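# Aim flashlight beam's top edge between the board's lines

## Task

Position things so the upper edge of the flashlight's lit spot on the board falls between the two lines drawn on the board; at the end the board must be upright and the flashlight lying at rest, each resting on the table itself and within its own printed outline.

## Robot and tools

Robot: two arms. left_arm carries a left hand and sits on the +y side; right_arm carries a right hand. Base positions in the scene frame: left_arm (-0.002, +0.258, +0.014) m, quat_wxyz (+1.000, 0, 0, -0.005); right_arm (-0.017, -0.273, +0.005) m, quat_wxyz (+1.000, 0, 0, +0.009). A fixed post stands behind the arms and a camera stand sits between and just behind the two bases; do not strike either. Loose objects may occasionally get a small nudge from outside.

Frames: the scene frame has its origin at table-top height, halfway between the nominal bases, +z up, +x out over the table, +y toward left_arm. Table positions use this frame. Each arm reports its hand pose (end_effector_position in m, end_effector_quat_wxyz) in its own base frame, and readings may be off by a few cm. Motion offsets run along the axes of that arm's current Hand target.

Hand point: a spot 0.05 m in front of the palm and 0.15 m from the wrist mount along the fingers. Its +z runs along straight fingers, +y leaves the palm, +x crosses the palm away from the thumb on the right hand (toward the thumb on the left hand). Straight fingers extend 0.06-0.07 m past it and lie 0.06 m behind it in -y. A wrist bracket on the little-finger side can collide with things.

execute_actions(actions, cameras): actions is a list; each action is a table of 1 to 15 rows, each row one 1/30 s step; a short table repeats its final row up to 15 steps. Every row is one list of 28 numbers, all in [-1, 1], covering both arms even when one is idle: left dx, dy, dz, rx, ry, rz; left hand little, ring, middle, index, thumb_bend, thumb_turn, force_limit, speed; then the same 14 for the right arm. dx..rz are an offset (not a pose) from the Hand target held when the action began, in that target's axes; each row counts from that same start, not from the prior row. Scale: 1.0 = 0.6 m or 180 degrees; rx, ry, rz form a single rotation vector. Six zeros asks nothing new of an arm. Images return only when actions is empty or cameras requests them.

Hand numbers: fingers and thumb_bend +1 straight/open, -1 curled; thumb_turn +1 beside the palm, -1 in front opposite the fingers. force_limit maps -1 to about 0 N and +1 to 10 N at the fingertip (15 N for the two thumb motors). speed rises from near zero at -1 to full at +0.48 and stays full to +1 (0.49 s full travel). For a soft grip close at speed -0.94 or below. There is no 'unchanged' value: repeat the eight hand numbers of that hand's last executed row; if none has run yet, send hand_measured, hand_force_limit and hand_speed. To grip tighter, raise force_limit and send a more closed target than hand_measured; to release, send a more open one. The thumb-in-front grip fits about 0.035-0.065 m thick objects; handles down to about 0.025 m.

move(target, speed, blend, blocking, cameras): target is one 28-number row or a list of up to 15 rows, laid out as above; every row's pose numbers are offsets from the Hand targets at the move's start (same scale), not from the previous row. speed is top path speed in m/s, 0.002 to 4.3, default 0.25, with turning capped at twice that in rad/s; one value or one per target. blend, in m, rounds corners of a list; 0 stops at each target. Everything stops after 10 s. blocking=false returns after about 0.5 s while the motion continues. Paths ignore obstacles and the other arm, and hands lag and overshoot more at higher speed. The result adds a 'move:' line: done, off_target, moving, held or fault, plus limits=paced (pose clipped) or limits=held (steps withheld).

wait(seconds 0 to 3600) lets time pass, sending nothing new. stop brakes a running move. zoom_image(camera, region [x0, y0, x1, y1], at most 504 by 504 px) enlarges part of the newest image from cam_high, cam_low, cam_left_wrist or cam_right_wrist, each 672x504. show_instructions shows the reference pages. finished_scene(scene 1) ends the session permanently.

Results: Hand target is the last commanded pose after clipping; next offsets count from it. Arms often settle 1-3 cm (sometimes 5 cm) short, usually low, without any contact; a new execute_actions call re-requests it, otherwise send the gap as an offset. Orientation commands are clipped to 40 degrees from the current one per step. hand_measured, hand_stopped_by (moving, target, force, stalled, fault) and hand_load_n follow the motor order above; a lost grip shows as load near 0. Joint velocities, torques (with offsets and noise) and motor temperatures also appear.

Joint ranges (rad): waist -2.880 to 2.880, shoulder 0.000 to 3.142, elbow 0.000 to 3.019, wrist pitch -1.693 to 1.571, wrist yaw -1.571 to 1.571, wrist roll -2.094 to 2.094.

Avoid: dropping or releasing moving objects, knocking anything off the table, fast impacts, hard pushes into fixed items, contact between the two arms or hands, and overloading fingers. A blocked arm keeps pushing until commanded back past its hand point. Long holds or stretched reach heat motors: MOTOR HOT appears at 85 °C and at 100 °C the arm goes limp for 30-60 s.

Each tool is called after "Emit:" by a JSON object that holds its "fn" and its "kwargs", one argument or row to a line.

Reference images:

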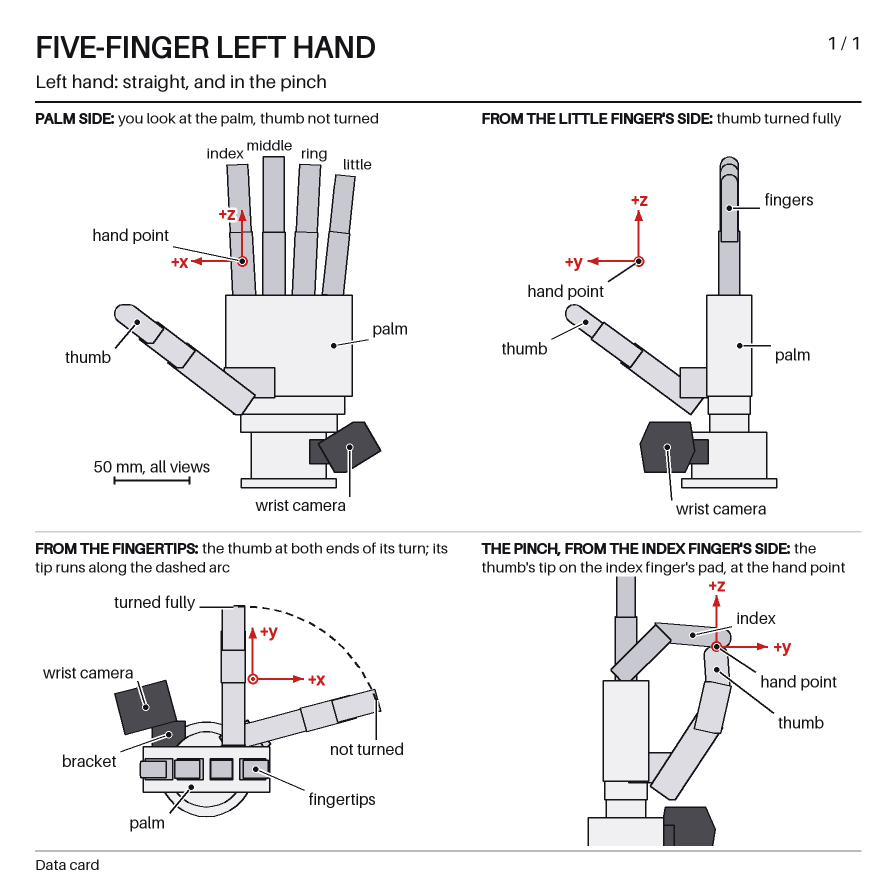

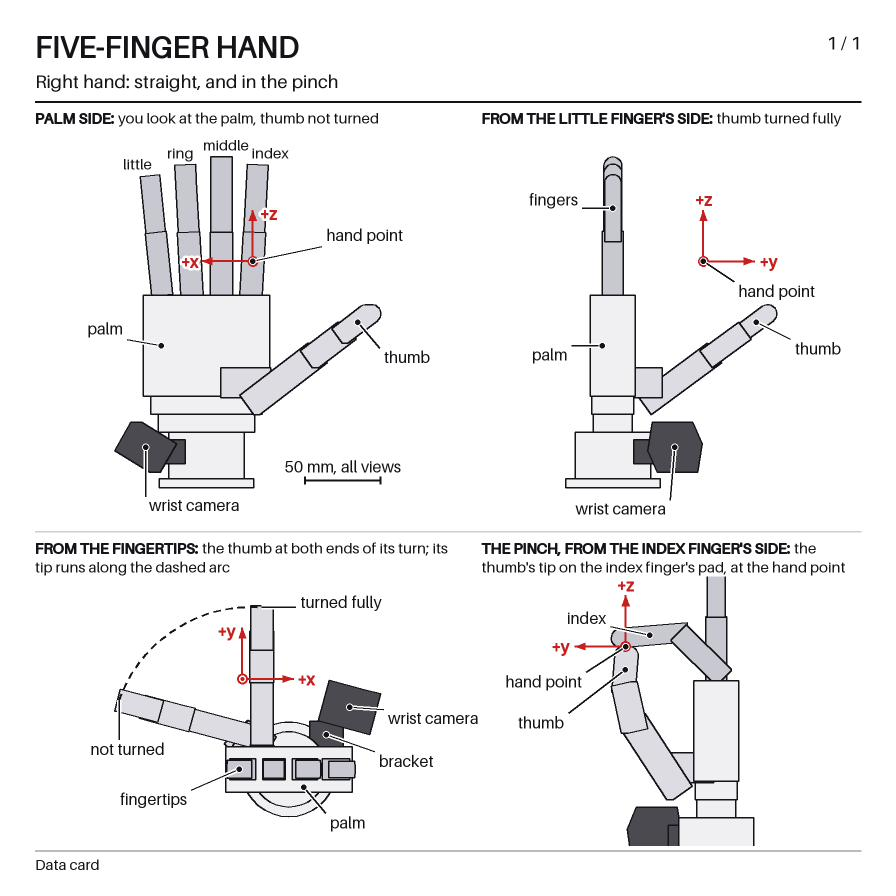

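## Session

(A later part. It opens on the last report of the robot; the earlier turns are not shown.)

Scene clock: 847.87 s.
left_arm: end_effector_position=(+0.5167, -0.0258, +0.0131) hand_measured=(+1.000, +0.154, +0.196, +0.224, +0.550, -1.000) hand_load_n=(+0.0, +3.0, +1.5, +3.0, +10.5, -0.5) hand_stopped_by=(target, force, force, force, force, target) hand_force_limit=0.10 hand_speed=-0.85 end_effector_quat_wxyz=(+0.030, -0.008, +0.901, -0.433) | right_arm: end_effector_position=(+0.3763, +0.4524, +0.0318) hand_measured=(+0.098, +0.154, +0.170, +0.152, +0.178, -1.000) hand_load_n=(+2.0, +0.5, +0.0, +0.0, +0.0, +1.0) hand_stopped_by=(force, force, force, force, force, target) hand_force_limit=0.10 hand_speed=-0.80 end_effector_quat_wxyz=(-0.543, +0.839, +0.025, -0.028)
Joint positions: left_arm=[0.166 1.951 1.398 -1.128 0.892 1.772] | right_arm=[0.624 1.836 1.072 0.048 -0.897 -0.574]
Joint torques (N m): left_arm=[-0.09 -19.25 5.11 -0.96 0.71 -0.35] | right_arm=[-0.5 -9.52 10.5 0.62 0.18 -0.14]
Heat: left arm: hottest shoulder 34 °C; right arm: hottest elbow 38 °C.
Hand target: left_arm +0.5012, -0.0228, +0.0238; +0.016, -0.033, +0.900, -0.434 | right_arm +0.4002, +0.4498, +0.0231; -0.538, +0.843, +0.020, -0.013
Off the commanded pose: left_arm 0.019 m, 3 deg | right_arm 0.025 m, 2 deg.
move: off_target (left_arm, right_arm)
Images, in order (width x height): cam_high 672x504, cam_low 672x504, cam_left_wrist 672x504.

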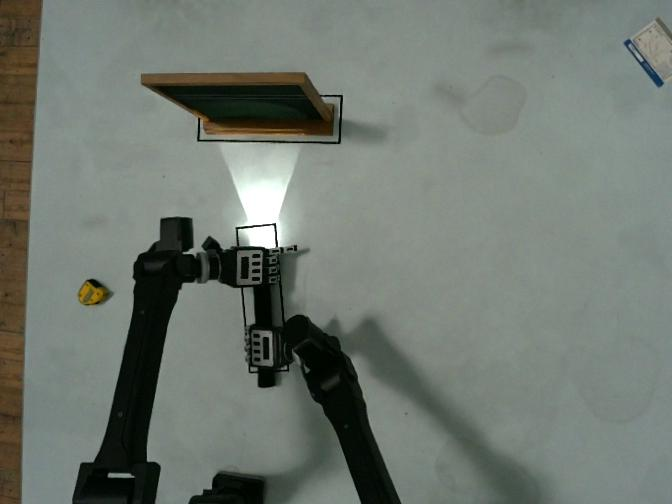

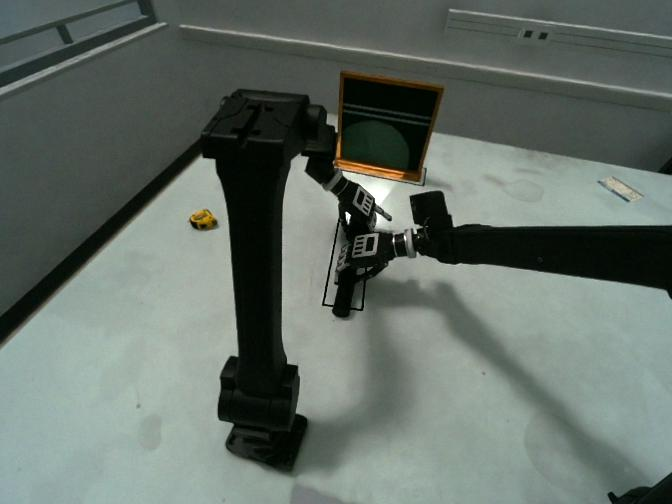

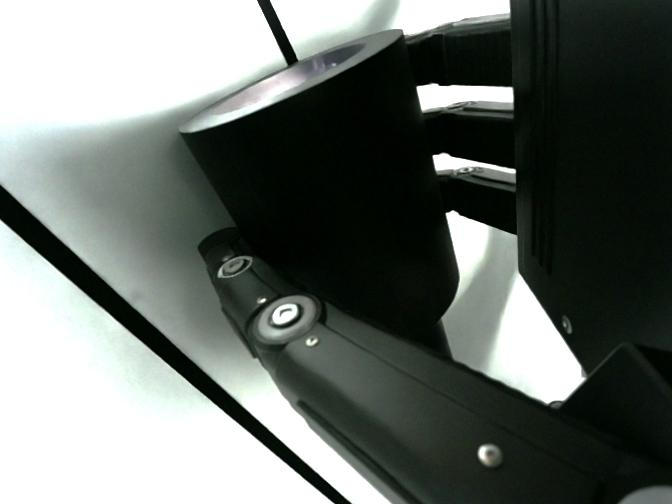

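Emit:
{"fn": "move", "kwargs": {
  "target": [
    [0,0,0,0,0,0,1,-0.5,-0.5,-0.5,0,-1,0.1,-0.85,-0.05,0,0,0,0,0,1,1,1,1,0.6,-1,0.1,-0.7]
  ],
  "speed": 0.05,
  "cameras": ["cam_high","cam_right_wrist","cam_low"]
}}

Scene clock: 875.30 s.
left_arm: end_effector_position=(+0.5115, -0.0265, +0.0132) hand_measured=(+1.000, +0.154, +0.196, +0.224, +0.550, -1.000) hand_load_n=(+0.0, +3.0, +1.5, +2.5, +10.5, -0.5) hand_stopped_by=(target, force, force, force, force, target) hand_force_limit=0.10 hand_speed=-0.85 end_effector_quat_wxyz=(+0.024, -0.013, +0.901, -0.433) | right_arm: end_effector_position=(+0.3690, +0.4421, +0.0110) hand_measured=(+1.000, +1.000, +1.000, +1.000, +0.600, -1.000) hand_load_n=(+0.0, +0.0, -0.5, +0.0, +0.0, +0.0) hand_stopped_by=(target, target, target, target, target, target) hand_force_limit=0.10 hand_speed=-0.70 end_effector_quat_wxyz=(-0.530, +0.848, +0.013, -0.022)
Joint positions: left_arm=[0.166 1.946 1.388 -1.132 0.892 1.766] | right_arm=[0.626 1.842 1.026 0.081 -0.86 -0.574]
Joint torques (N m): left_arm=[-0.09 -18.78 5.78 -0.77 0.74 -0.29] | right_arm=[2.2 -13.27 7.53 1.66 -0.28 0.14]
Heat: left arm: hottest shoulder 34 °C; right arm: hottest elbow 40 °C.
Hand target: left_arm +0.5011, -0.0229, +0.0237; +0.016, -0.033, +0.900, -0.434 | right_arm +0.3701, +0.4484, +0.0231; -0.538, +0.843, +0.020, -0.013
Off the commanded pose: left_arm 0.015 m, 3 deg | right_arm 0.014 m, 2 deg.
move: off_target (right_arm)
Images, in order (width x height): cam_high 672x504, cam_low 672x504, cam_right_wrist 672x504.

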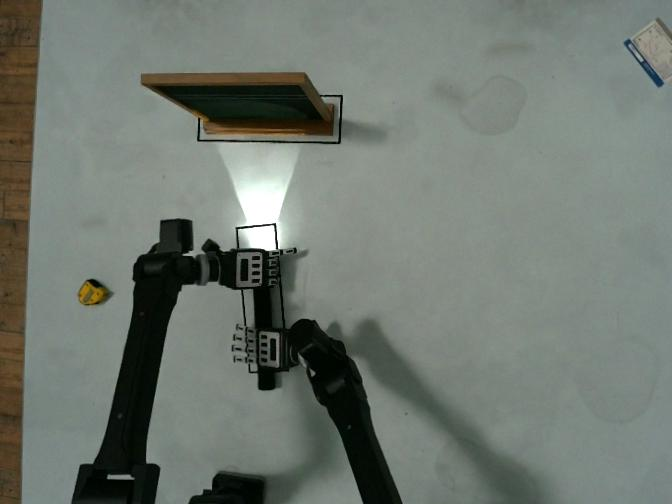

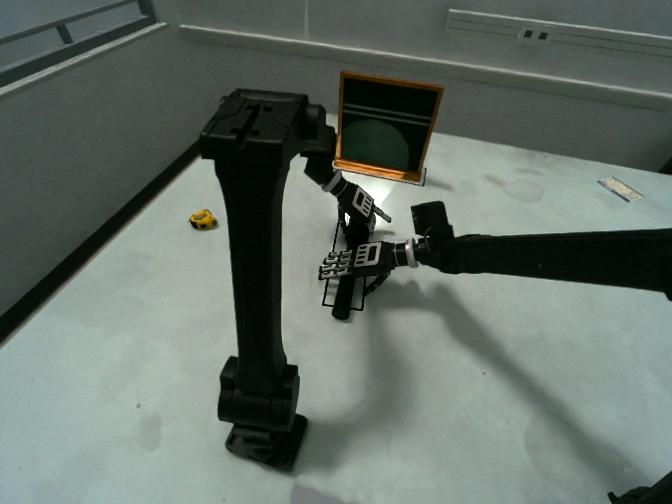

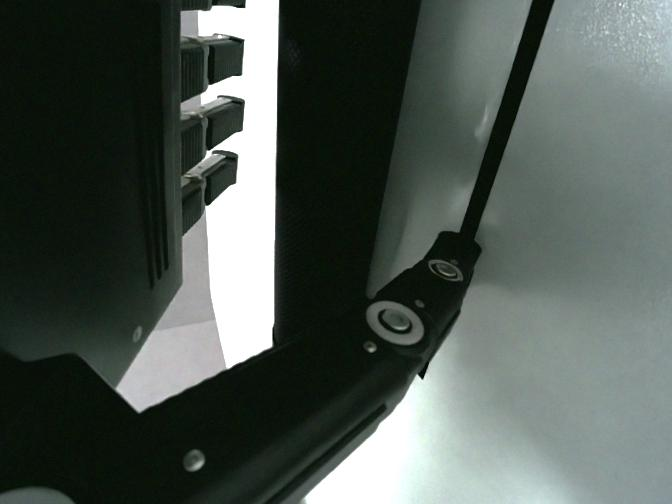

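Emit:
{"fn": "move", "kwargs": {
  "target": [0,0,0,0,0,0,1,-0.5,-0.5,-0.5,0,-1,0.1,-0.85,0,0,0,0,0,0,-0.7,-0.7,-0.7,-0.7,-0.4,-1,0.3,-0.8],
  "speed": 0.05,
  "cameras": ["cam_high","cam_right_wrist","cam_low"]
}}

Emit:
{"fn": "zoom_image", "kwargs": {
  "camera": "cam_low",
  "region": [335, 60, 445, 190]
}}

Emit:
{"fn": "zoom_image", "kwargs": {
  "camera": "cam_high",
  "region": [210, 135, 310, 235]
}}

Scene clock: 885.20 s.
left_arm: end_effector_position=(+0.5070, -0.0278, +0.0126) hand_measured=(+1.000, +0.154, +0.196, +0.224, +0.550, -1.000) hand_load_n=(+0.0, +2.5, +1.5, +3.5, +8.0, +0.5) hand_stopped_by=(target, force, force, force, force, target) hand_force_limit=0.10 hand_speed=-0.85 end_effector_quat_wxyz=(+0.018, -0.019, +0.900, -0.435) | right_arm: end_effector_position=(+0.3650, +0.4484, +0.0142) hand_measured=(+0.170, +0.172, +0.154, +0.136, +0.192, -1.000) hand_load_n=(+4.5, +5.0, +6.5, +7.5, +14.5, +0.5) hand_stopped_by=(force, force, force, force, force, target) hand_force_limit=0.30 hand_speed=-0.80 end_effector_quat_wxyz=(-0.534, +0.845, +0.023, -0.021)
Joint positions: left_arm=[0.166 1.945 1.381 -1.137 0.894 1.757] | right_arm=[0.638 1.839 1.026 0.093 -0.864 -0.576]
Joint torques (N m): left_arm=[-0.03 -18.73 6.22 -0.61 0.61 -0.21] | right_arm=[1.38 -12.92 7.51 1.33 -0.12 0.17]
Heat: left arm: hottest shoulder 33 °C; right arm: hottest elbow 39 °C.
Hand target: left_arm +0.5010, -0.0229, +0.0237; +0.016, -0.033, +0.900, -0.434 | right_arm +0.3702, +0.4484, +0.0232; -0.538, +0.843, +0.020, -0.013
Off the commanded pose: left_arm 0.013 m, 2 deg | right_arm 0.010 m, 1 deg.
move: done
Images, in order (width x height): cam_high 672x504, cam_low 672x504, cam_right_wrist 672x504.

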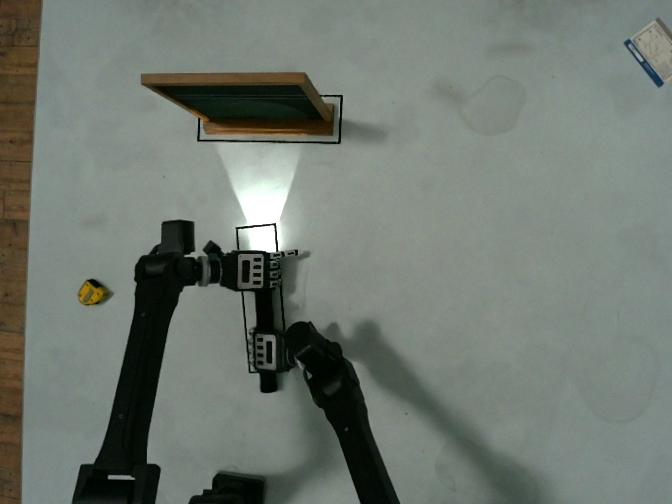

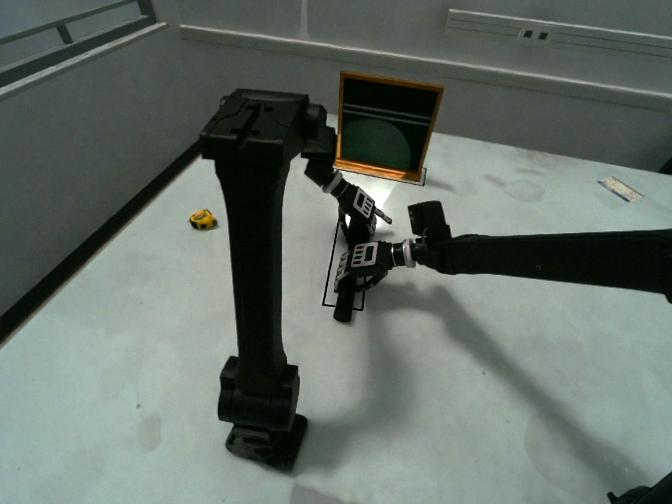

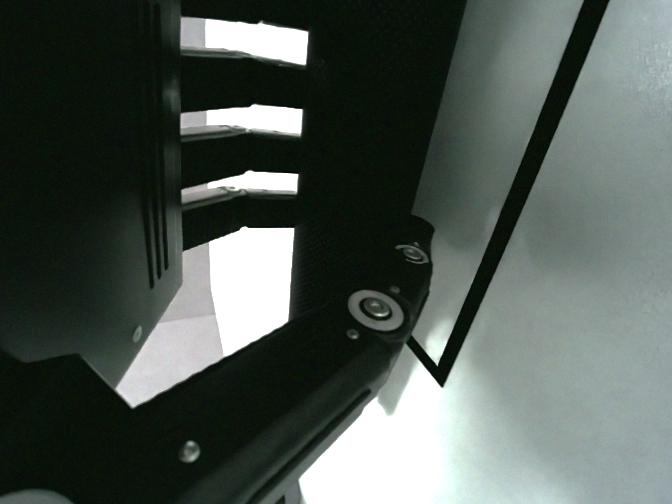

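Scaled by 3.877 from the camera's image (finer frame: 960x720).

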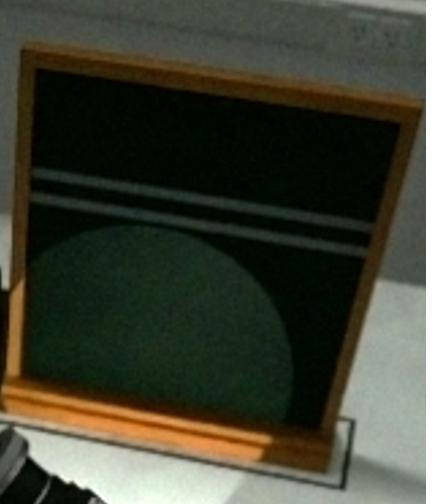

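Scaled by 5.040 from the camera's image (finer frame: 960x720).

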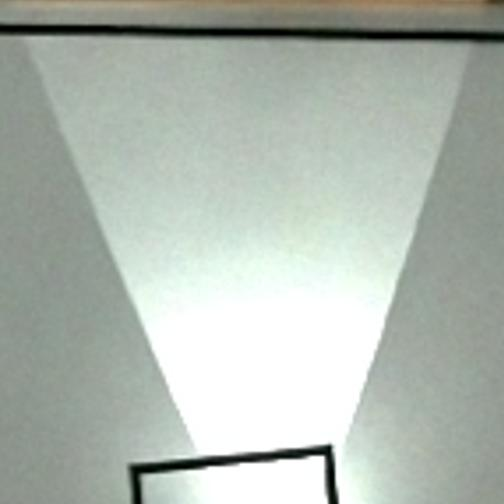

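Emit:
{"fn": "execute_actions", "kwargs": {
  "actions": []
}}

Scene clock: 906.47 s.
left_arm: end_effector_position=(+0.5070, -0.0278, +0.0126) hand_measured=(+1.000, +0.154, +0.196, +0.224, +0.550, -1.000) hand_load_n=(+0.0, +2.5, +1.5, +3.5, +8.0, +0.5) hand_stopped_by=(target, force, force, force, force, target) hand_force_limit=0.10 hand_speed=-0.85 end_effector_quat_wxyz=(+0.018, -0.019, +0.900, -0.435) | right_arm: end_effector_position=(+0.3650, +0.4484, +0.0142) hand_measured=(+0.170, +0.172, +0.154, +0.136, +0.192, -1.000) hand_load_n=(+5.0, +5.0, +6.5, +7.0, +14.5, +0.5) hand_stopped_by=(force, force, force, force, force, target) hand_force_limit=0.30 hand_speed=-0.80 end_effector_quat_wxyz=(-0.534, +0.845, +0.023, -0.021)
Joint positions: left_arm=[0.166 1.945 1.381 -1.137 0.894 1.757] | right_arm=[0.638 1.839 1.026 0.093 -0.864 -0.576]
Joint velocities: within noise
Joint torques (N m): left_arm=[0.03 -18.78 6.2 -0.58 0.61 -0.2] | right_arm=[0.97 -12.98 7.56 1.28 -0.12 0.18]
Motor temperatures (°C): left_arm=[31 33 31 29 30 31] | right_arm=[29 35 38 25 26 26]
Heat: left arm: hottest shoulder 33 °C; right arm: hottest elbow 38 °C.
Hand target: left_arm +0.5010, -0.0229, +0.0237; +0.016, -0.033, +0.900, -0.434 | right_arm +0.3702, +0.4484, +0.0232; -0.538, +0.843, +0.020, -0.013
Off the commanded pose: left_arm 0.013 m, 2 deg | right_arm 0.010 m, 1 deg.

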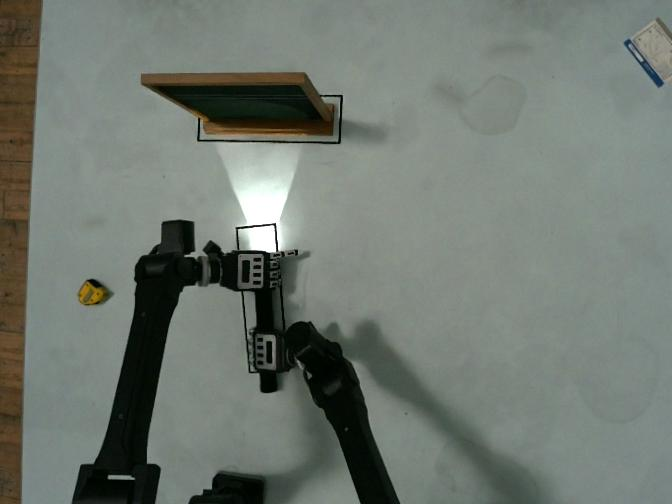

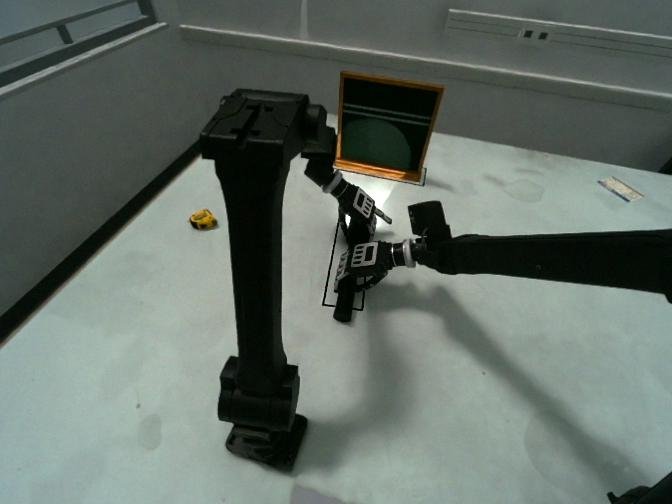

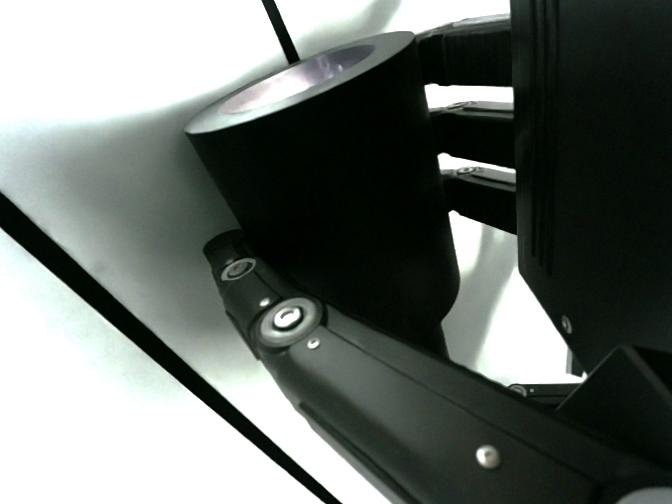

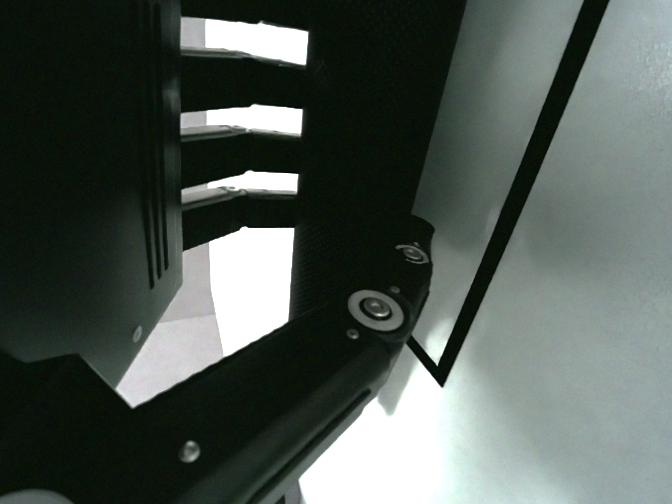

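Emit:
{"fn": "zoom_image", "kwargs": {
  "camera": "cam_low",
  "region": [335, 60, 445, 190]
}}

Emit:
{"fn": "zoom_image", "kwargs": {
  "camera": "cam_high",
  "region": [190, 130, 350, 300]
}}

Scaled by 3.877 from the camera's image (finer frame: 960x720).

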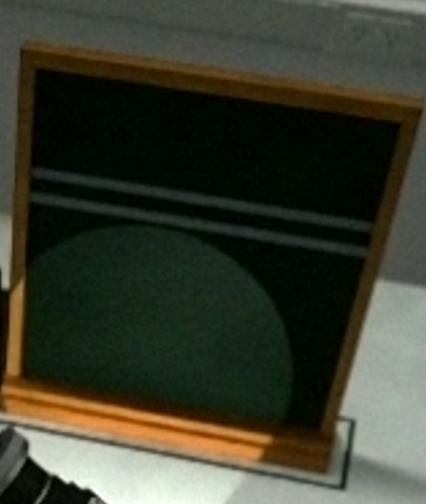

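Scaled by 2.965 from the camera's image (finer frame: 960x720).

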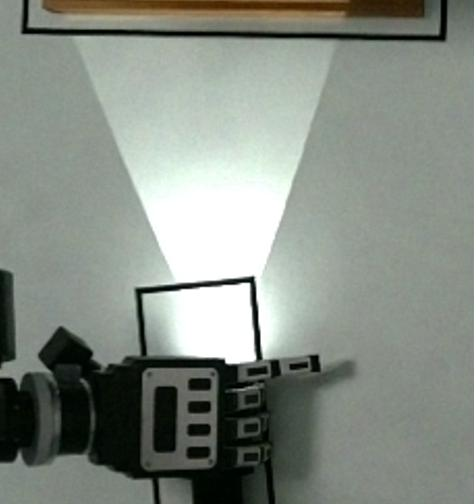

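Emit:
{"fn": "move", "kwargs": {
  "target": [
    [0,0,0,0,0,0,1,-0.6,-0.6,-0.6,-0.1,-1,0.4,-0.85,0,0,0,0,0,0,-0.7,-0.7,-0.7,-0.7,-0.4,-1,0.3,-0.8]
  ]
}}

Emit:
{"fn": "move", "kwargs": {
  "target": [
    [0,0,0,0.12,0,0,1,-0.6,-0.6,-0.6,-0.1,-1,0.4,-0.85,0,0,0,0,0,0,-0.7,-0.7,-0.7,-0.7,-0.4,-1,0.3,-0.8]
  ],
  "cameras": ["cam_high","cam_low","cam_left_wrist"]
}}

Scene clock: 926.57 s.
left_arm: end_effector_position=(+0.5055, -0.0288, +0.0129) hand_measured=(+1.000, +0.060, +0.102, +0.144, +0.546, -1.000) hand_load_n=(+0.0, +7.0, +7.0, +6.0, +19.5, +2.5) hand_stopped_by=(target, force, force, force, force, target) hand_force_limit=0.40 hand_speed=-0.85 end_effector_quat_wxyz=(+0.015, -0.023, +0.899, -0.437) | right_arm: end_effector_position=(+0.3638, +0.4494, +0.0142) hand_measured=(+0.170, +0.172, +0.154, +0.136, +0.192, -1.000) hand_load_n=(+5.5, +5.0, +6.5, +6.5, +15.0, +0.0) hand_stopped_by=(force, force, force, force, force, target) hand_force_limit=0.30 hand_speed=-0.80 end_effector_quat_wxyz=(-0.534, +0.845, +0.025, -0.022)
Joint positions: left_arm=[0.166 1.945 1.38 -1.14 0.898 1.751] | right_arm=[0.641 1.839 1.026 0.093 -0.864 -0.576]
Joint torques (N m): left_arm=[-0.09 -18.78 6.28 -0.54 0.48 -0.15] | right_arm=[0.79 -12.98 7.61 1.28 -0.12 0.18]
Heat: left arm: hottest shoulder 33 °C; right arm: hottest elbow 37 °C.
Hand target: left_arm +0.5011, -0.0230, +0.0238; +0.016, -0.033, +0.900, -0.434 | right_arm +0.3702, +0.4484, +0.0232; -0.538, +0.843, +0.020, -0.013
Off the commanded pose: left_arm 0.013 m, 1 deg | right_arm 0.011 m, 1 deg.
move: done

Scene clock: 927.97 s.
left_arm: end_effector_position=(+0.4975, -0.0294, +0.0157) hand_measured=(+1.000, +0.060, +0.102, +0.144, +0.546, -1.000) hand_load_n=(+0.0, +8.5, +6.0, +2.5, +19.5, +0.0) hand_stopped_by=(target, force, force, force, force, target) hand_force_limit=0.40 hand_speed=-0.85 end_effector_quat_wxyz=(+0.030, -0.032, +0.812, -0.582) | right_arm: end_effector_position=(+0.3583, +0.4511, +0.0144) hand_measured=(+0.170, +0.172, +0.154, +0.136, +0.192, -1.000) hand_load_n=(+4.5, +4.5, +6.5, +7.5, +14.5, +0.5) hand_stopped_by=(force, force, force, force, force, target) hand_force_limit=0.30 hand_speed=-0.80 end_effector_quat_wxyz=(-0.536, +0.843, +0.031, -0.027)
Joint positions: left_arm=[0.262 2.06 1.409 -1.384 1.203 2.076] | right_arm=[0.647 1.837 1.022 0.093 -0.873 -0.58]
Joint torques (N m): left_arm=[0.09 -16.56 7.95 -1.85 1.05 0.01] | right_arm=[0.32 -12.81 7.86 1.32 0.19 0.21]
Heat: left arm: hottest shoulder 33 °C; right arm: hottest elbow 37 °C.
Hand target: left_arm +0.5011, -0.0228, +0.0237; +0.022, -0.030, +0.803, -0.595 | right_arm +0.3701, +0.4484, +0.0232; -0.538, +0.843, +0.020, -0.014
Off the commanded pose: left_arm 0.011 m, 2 deg | right_arm 0.015 m, 2 deg.
joint sent to its limit (left arm) — joint 6 (wrist roll), upper limit. The joint targets still meet the commanded pose.
move: off_target (left_arm)

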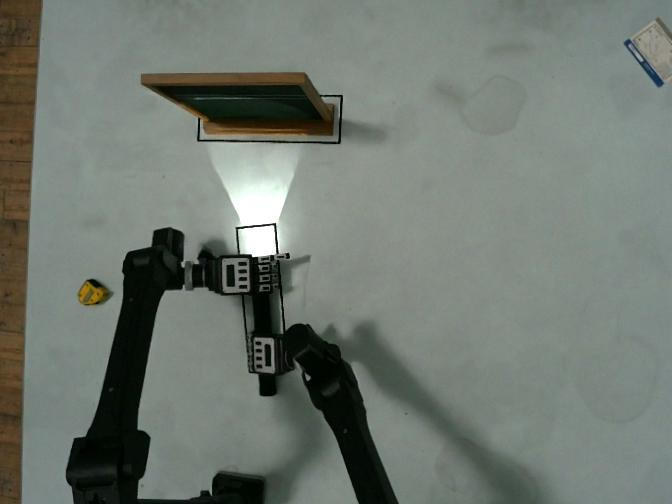

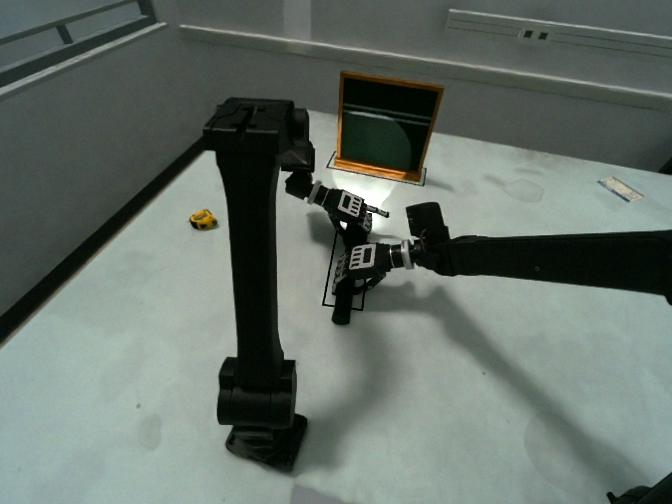

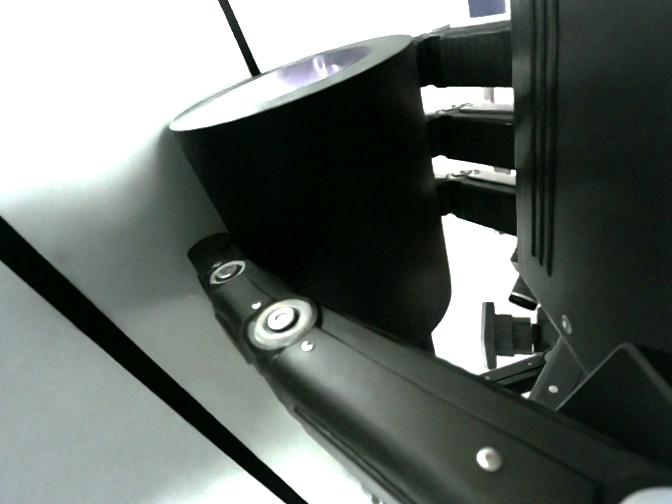

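Emit:
{"fn": "zoom_image", "kwargs": {
  "camera": "cam_low",
  "region": [335, 60, 445, 190]
}}

Emit:
{"fn": "zoom_image", "kwargs": {
  "camera": "cam_high",
  "region": [190, 130, 350, 300]
}}

Scaled by 3.877 from the camera's image (finer frame: 960x720).

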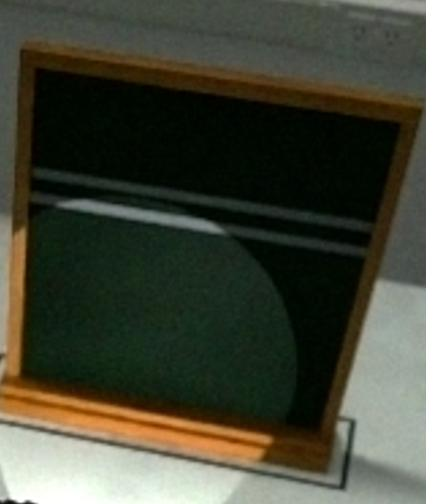

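Scaled by 2.965 from the camera's image (finer frame: 960x720).

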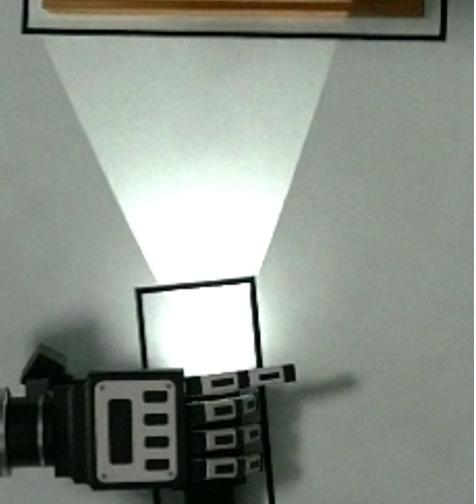

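Emit:
{"fn": "move", "kwargs": {
  "target": [
    [0,0,0,0,0,0,1,0.7,0.7,0.7,0.9,-1,0.4,-0.85,0,0,0,0,0,0,-0.7,-0.7,-0.7,-0.7,-0.4,-1,0.3,-0.8]
  ],
  "cameras": ["cam_low","cam_left_wrist","cam_high"]
}}

Emit:
{"fn": "zoom_image", "kwargs": {
  "camera": "cam_low",
  "region": [335, 60, 445, 190]
}}

Scene clock: 950.73 s.
left_arm: end_effector_position=(+0.4922, -0.0318, +0.0198) hand_measured=(+1.000, +0.700, +0.700, +0.700, +0.896, -1.000) hand_load_n=(+0.0, +0.0, +0.0, +0.0, -4.0, +0.0) hand_stopped_by=(target, target, target, target, target, target) hand_force_limit=0.40 hand_speed=-0.85 end_effector_quat_wxyz=(+0.018, -0.048, +0.805, -0.592) | right_arm: end_effector_position=(+0.3584, +0.4509, +0.0143) hand_measured=(+0.170, +0.172, +0.154, +0.136, +0.192, -1.000) hand_load_n=(+2.5, +3.0, +5.5, +7.0, +15.0, +1.5) hand_stopped_by=(force, force, force, force, force, target) hand_force_limit=0.30 hand_speed=-0.80 end_effector_quat_wxyz=(-0.535, +0.844, +0.029, -0.027)
Joint positions: left_arm=[0.265 2.064 1.409 -1.423 1.221 2.076] | right_arm=[0.647 1.837 1.022 0.093 -0.871 -0.578]
Joint torques (N m): left_arm=[-0.21 -17.03 7.95 -0.46 0.32 0] | right_arm=[0.26 -12.51 7.84 1.28 0.11 0.2]
Heat: left arm: hottest shoulder 34 °C; right arm: hottest elbow 38 °C.
Hand target: left_arm +0.5011, -0.0229, +0.0237; +0.022, -0.030, +0.803, -0.595 | right_arm +0.3701, +0.4485, +0.0233; -0.538, +0.843, +0.020, -0.013
Off the commanded pose: left_arm 0.013 m, 2 deg | right_arm 0.015 m, 2 deg.
joint sent to its limit (left arm) — joint 6 (wrist roll), upper limit. The joint targets still meet the commanded pose.
move: done
Images, in order (width x height): cam_high 672x504, cam_low 672x504, cam_left_wrist 672x504.

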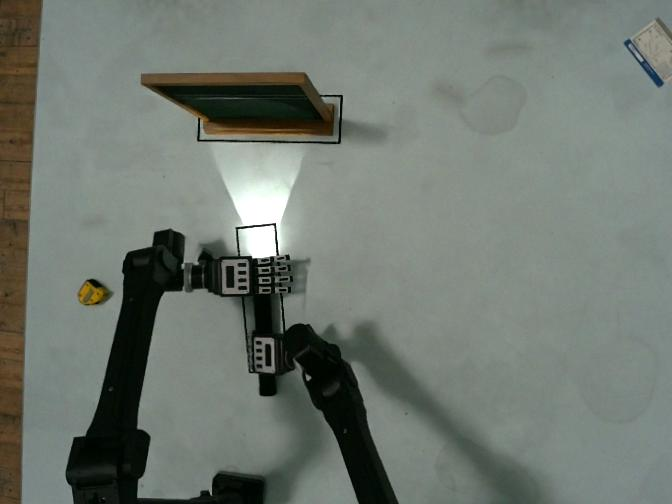

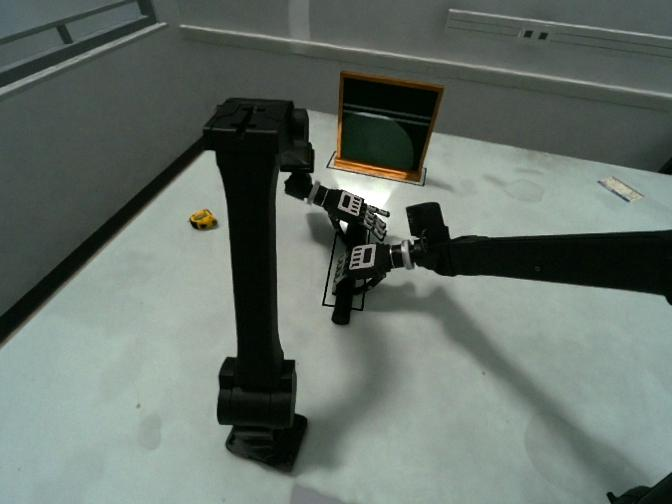

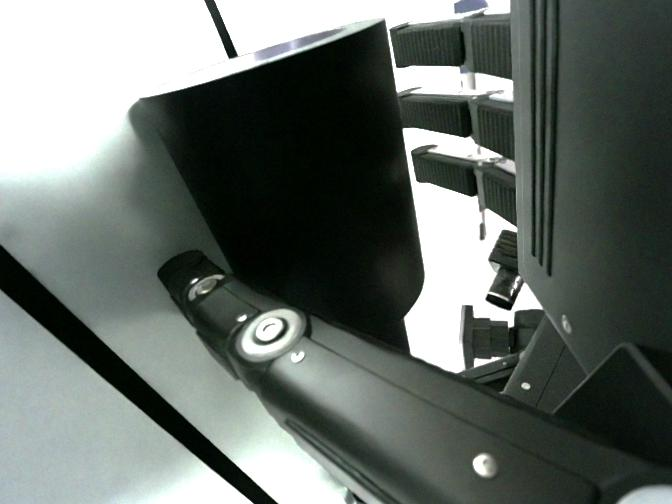

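Scaled by 3.877 from the camera's image (finer frame: 960x720).

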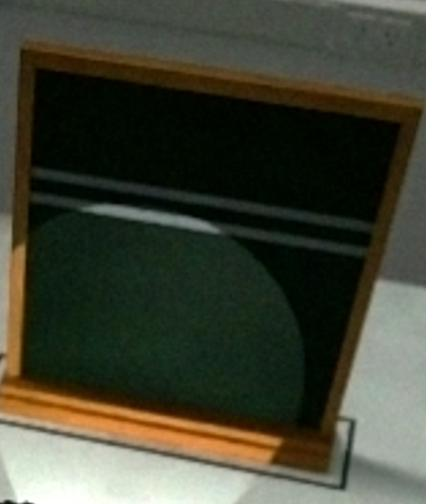

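Emit:
{"fn": "move", "kwargs": {
  "target": [
    [0,0,0,-0.08,0,0,1,1,1,1,1,-1,0.4,-0.7,0,0,0,0,0,0,-0.7,-0.7,-0.7,-0.7,-0.4,-1,0.3,-0.8],
    [0,0,0,-0.15,0,0,1,1,1,1,1,-1,0.4,-0.7,0,0,0,0,0,0,-0.7,-0.7,-0.7,-0.7,-0.4,-1,0.3,-0.8]
  ],
  "cameras": ["cam_high","cam_left_wrist"]
}}

Emit:
{"fn": "zoom_image", "kwargs": {
  "camera": "cam_high",
  "region": [190, 130, 350, 300]
}}

Scene clock: 967.70 s.
left_arm: end_effector_position=(+0.5010, -0.0192, +0.0170) hand_measured=(+1.000, +1.000, +1.000, +1.000, +1.000, -1.000) hand_load_n=(+0.0, +0.0, -0.5, +0.0, +0.0, +0.0) hand_stopped_by=(target, target, target, target, target, target) hand_force_limit=0.40 hand_speed=-0.70 end_effector_quat_wxyz=(+0.009, -0.037, +0.919, -0.392) | right_arm: end_effector_position=(+0.3584, +0.4509, +0.0143) hand_measured=(+0.170, +0.172, +0.154, +0.136, +0.192, -1.000) hand_load_n=(+2.5, +3.0, +5.5, +7.0, +15.0, +1.5) hand_stopped_by=(force, force, force, force, force, target) hand_force_limit=0.30 hand_speed=-0.80 end_effector_quat_wxyz=(-0.535, +0.844, +0.029, -0.027)
Joint positions: left_arm=[0.154 1.912 1.371 -1.126 0.802 1.686] | right_arm=[0.647 1.837 1.022 0.093 -0.871 -0.578]
Joint torques (N m): left_arm=[-1.44 -17.9 6.42 0.39 0.65 -0.11] | right_arm=[0.44 -12.75 7.87 1.28 0.11 0.19]
Heat: left arm: hottest shoulder 34 °C; right arm: hottest elbow 38 °C.
Hand target: left_arm +0.5011, -0.0228, +0.0237; +0.014, -0.034, +0.920, -0.391 | right_arm +0.3701, +0.4485, +0.0233; -0.538, +0.843, +0.020, -0.013
Off the commanded pose: left_arm 0.008 m, 1 deg | right_arm 0.015 m, 2 deg.
move: done

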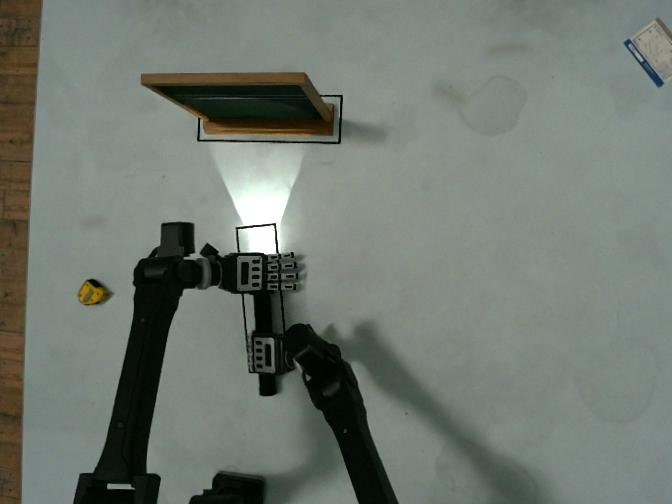

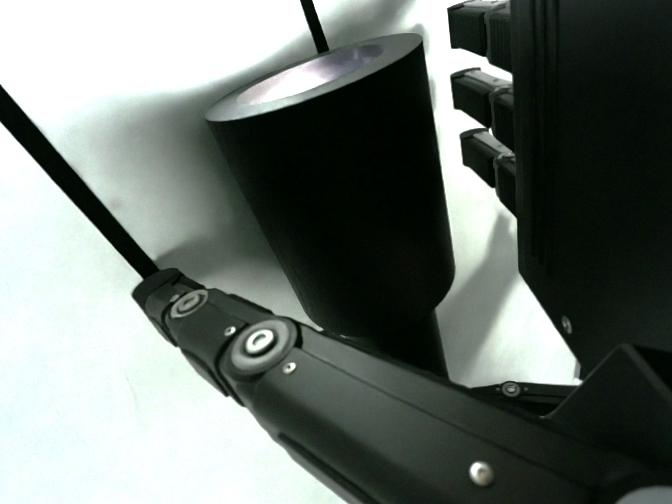

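Scaled by 2.965 from the camera's image (finer frame: 960x720).

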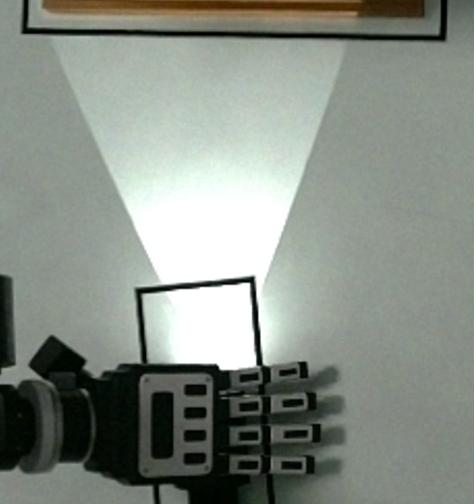

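Emit:
{"fn": "move", "kwargs": {
  "target": [
    [0,0,0,0,0,0,1,-0.5,-0.5,-0.5,0,-1,0.1,-0.8,0,0,0,0,0,0,-0.7,-0.7,-0.7,-0.7,-0.4,-1,0.3,-0.8]
  ]
}}

Emit:
{"fn": "move", "kwargs": {
  "target": [
    [0,0,0,0,0,0,1,-0.6,-0.6,-0.6,-0.1,-1,0.4,-0.85,0,0,0,0,0,0,-0.7,-0.7,-0.7,-0.7,-0.4,-1,0.3,-0.8]
  ],
  "cameras": ["cam_high","cam_left_wrist"]
}}

Scene clock: 978.83 s.
left_arm: end_effector_position=(+0.5010, -0.0252, +0.0168) hand_measured=(+1.000, +0.118, +0.172, +0.208, +0.580, -1.000) hand_load_n=(+0.0, +6.5, +3.0, +2.5, +11.5, +2.0) hand_stopped_by=(target, force, force, force, force, target) hand_force_limit=0.10 hand_speed=-0.80 end_effector_quat_wxyz=(+0.007, -0.034, +0.918, -0.395) | right_arm: end_effector_position=(+0.3584, +0.4510, +0.0142) hand_measured=(+0.170, +0.172, +0.154, +0.136, +0.192, -1.000) hand_load_n=(+4.0, +4.0, +6.5, +7.5, +14.5, +1.0) hand_stopped_by=(force, force, force, force, force, target) hand_force_limit=0.30 hand_speed=-0.80 end_effector_quat_wxyz=(-0.535, +0.844, +0.029, -0.026)
Joint positions: left_arm=[0.144 1.912 1.37 -1.122 0.807 1.682] | right_arm=[0.648 1.837 1.022 0.093 -0.87 -0.578]
Joint torques (N m): left_arm=[-0.67 -17.79 6.54 0.2 0.44 -0.06] | right_arm=[0.21 -12.63 7.86 1.32 0.09 0.21]
Heat: left arm: hottest shoulder 34 °C; right arm: hottest elbow 38 °C.
Hand target: left_arm +0.5012, -0.0228, +0.0238; +0.015, -0.034, +0.920, -0.391 | right_arm +0.3701, +0.4485, +0.0233; -0.538, +0.843, +0.020, -0.013
Off the commanded pose: left_arm 0.007 m, 1 deg | right_arm 0.015 m, 2 deg.
move: done

Scene clock: 979.33 s.
left_arm: end_effector_position=(+0.5006, -0.0261, +0.0170) hand_measured=(+1.000, +0.092, +0.118, +0.144, +0.582, -1.000) hand_load_n=(+0.0, +4.5, +6.5, +8.5, +17.5, +2.0) hand_stopped_by=(target, force, force, force, force, target) hand_force_limit=0.40 hand_speed=-0.85 end_effector_quat_wxyz=(+0.006, -0.035, +0.918, -0.395) | right_arm: end_effector_position=(+0.3581, +0.4513, +0.0142) hand_measured=(+0.170, +0.172, +0.154, +0.136, +0.192, -1.000) hand_load_n=(+5.0, +4.5, +6.5, +7.5, +14.5, +0.5) hand_stopped_by=(force, force, force, force, force, target) hand_force_limit=0.30 hand_speed=-0.80 end_effector_quat_wxyz=(-0.535, +0.844, +0.029, -0.027)
Joint positions: left_arm=[0.143 1.912 1.37 -1.122 0.807 1.676] | right_arm=[0.648 1.837 1.022 0.093 -0.87 -0.578]
Joint torques (N m): left_arm=[-0.62 -17.79 6.56 0.23 0.43 -0.01] | right_arm=[0.38 -12.81 7.84 1.31 0.08 0.18]
Heat: left arm: hottest shoulder 34 °C; right arm: hottest elbow 38 °C.
Hand target: left_arm +0.5012, -0.0229, +0.0238; +0.014, -0.034, +0.920, -0.391 | right_arm +0.3702, +0.4485, +0.0233; -0.538, +0.843, +0.020, -0.013
Off the commanded pose: left_arm 0.008 m, 1 deg | right_arm 0.015 m, 2 deg.
move: done

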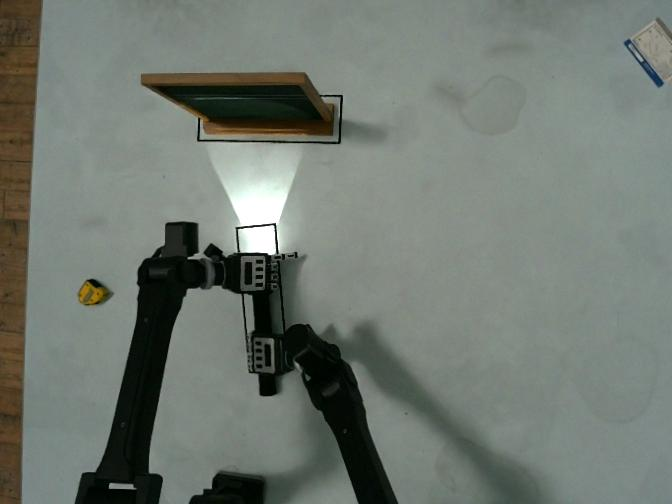

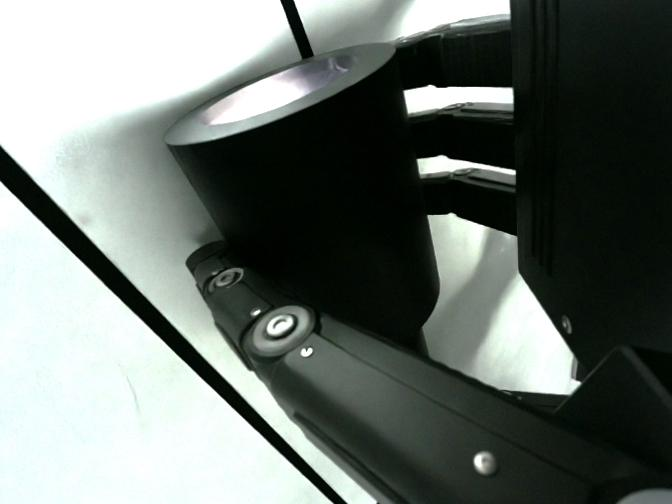

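Emit:
{"fn": "move", "kwargs": {
  "target": [
    [0,0,0,0.145,0,0,1,-0.6,-0.6,-0.6,-0.1,-1,0.4,-0.85,0,0,0,0,0,0,-0.7,-0.7,-0.7,-0.7,-0.4,-1,0.3,-0.8]
  ],
  "cameras": ["cam_high","cam_low"]
}}

Emit:
{"fn": "zoom_image", "kwargs": {
  "camera": "cam_low",
  "region": [335, 60, 445, 190]
}}

Emit:
{"fn": "zoom_image", "kwargs": {
  "camera": "cam_high",
  "region": [190, 130, 350, 300]
}}

Scene clock: 987.80 s.
left_arm: end_effector_position=(+0.4962, -0.0301, +0.0169) hand_measured=(+1.000, +0.092, +0.118, +0.144, +0.582, -1.000) hand_load_n=(+0.0, +6.0, +5.5, +4.0, +16.5, +0.5) hand_stopped_by=(target, force, force, force, force, target) hand_force_limit=0.40 hand_speed=-0.85 end_effector_quat_wxyz=(+0.026, -0.033, +0.813, -0.581) | right_arm: end_effector_position=(+0.3571, +0.4512, +0.0142) hand_measured=(+0.170, +0.172, +0.154, +0.136, +0.192, -1.000) hand_load_n=(+3.5, +4.0, +6.5, +7.5, +14.5, +1.5) hand_stopped_by=(force, force, force, force, force, target) hand_force_limit=0.30 hand_speed=-0.80 end_effector_quat_wxyz=(-0.535, +0.844, +0.029, -0.028)
Joint positions: left_arm=[0.26 2.059 1.411 -1.394 1.199 2.076] | right_arm=[0.649 1.836 1.02 0.093 -0.872 -0.576]
Joint torques (N m): left_arm=[-0.03 -16.62 8.12 -1.61 0.81 0.01] | right_arm=[0.15 -12.63 7.92 1.31 0.13 0.16]
Heat: left arm: hottest shoulder 33 °C; right arm: hottest elbow 38 °C.
Hand target: left_arm +0.5011, -0.0229, +0.0237; +0.022, -0.030, +0.808, -0.588 | right_arm +0.3702, +0.4484, +0.0233; -0.538, +0.843, +0.020, -0.013
Off the commanded pose: left_arm 0.011 m, 1 deg | right_arm 0.016 m, 2 deg.
joint sent to its limit (left arm) — joint 6 (wrist roll), upper limit. The joint targets still meet the commanded pose.
move: off_target (left_arm)

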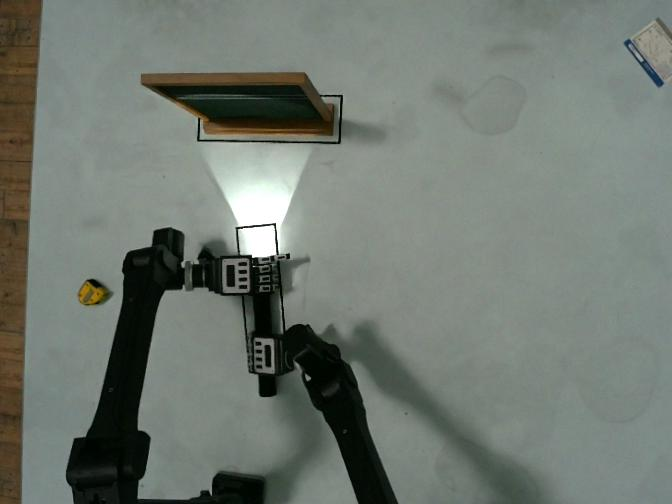

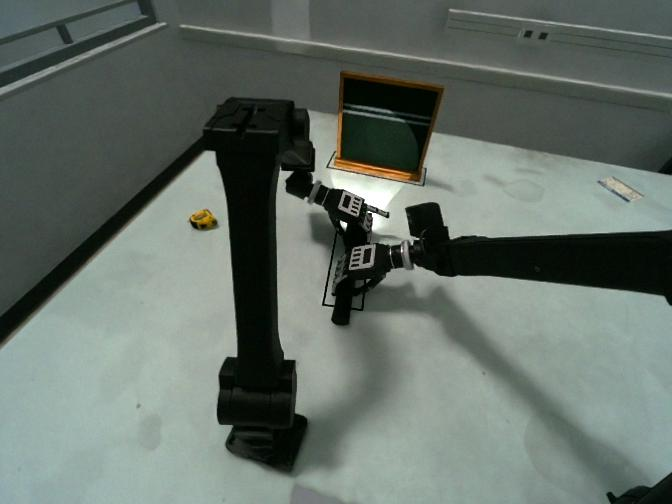

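Scaled by 3.877 from the camera's image (finer frame: 960x720).

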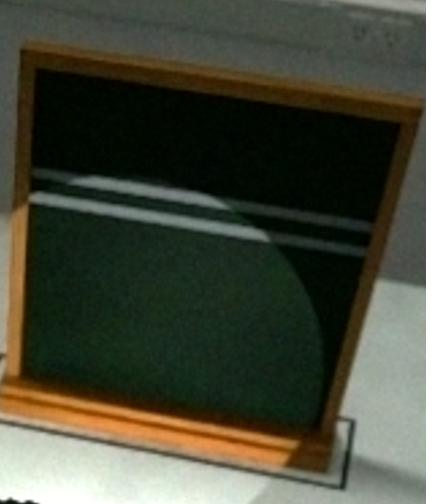

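Scaled by 2.965 from the camera's image (finer frame: 960x720).

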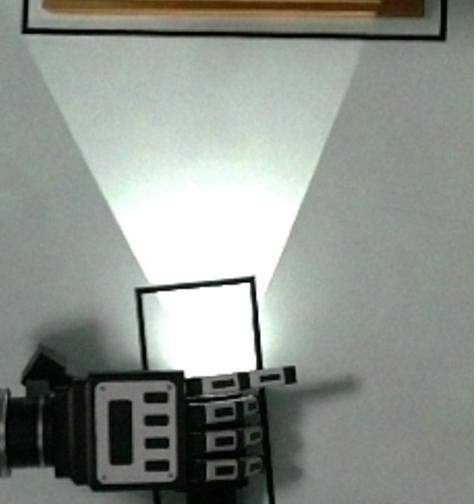

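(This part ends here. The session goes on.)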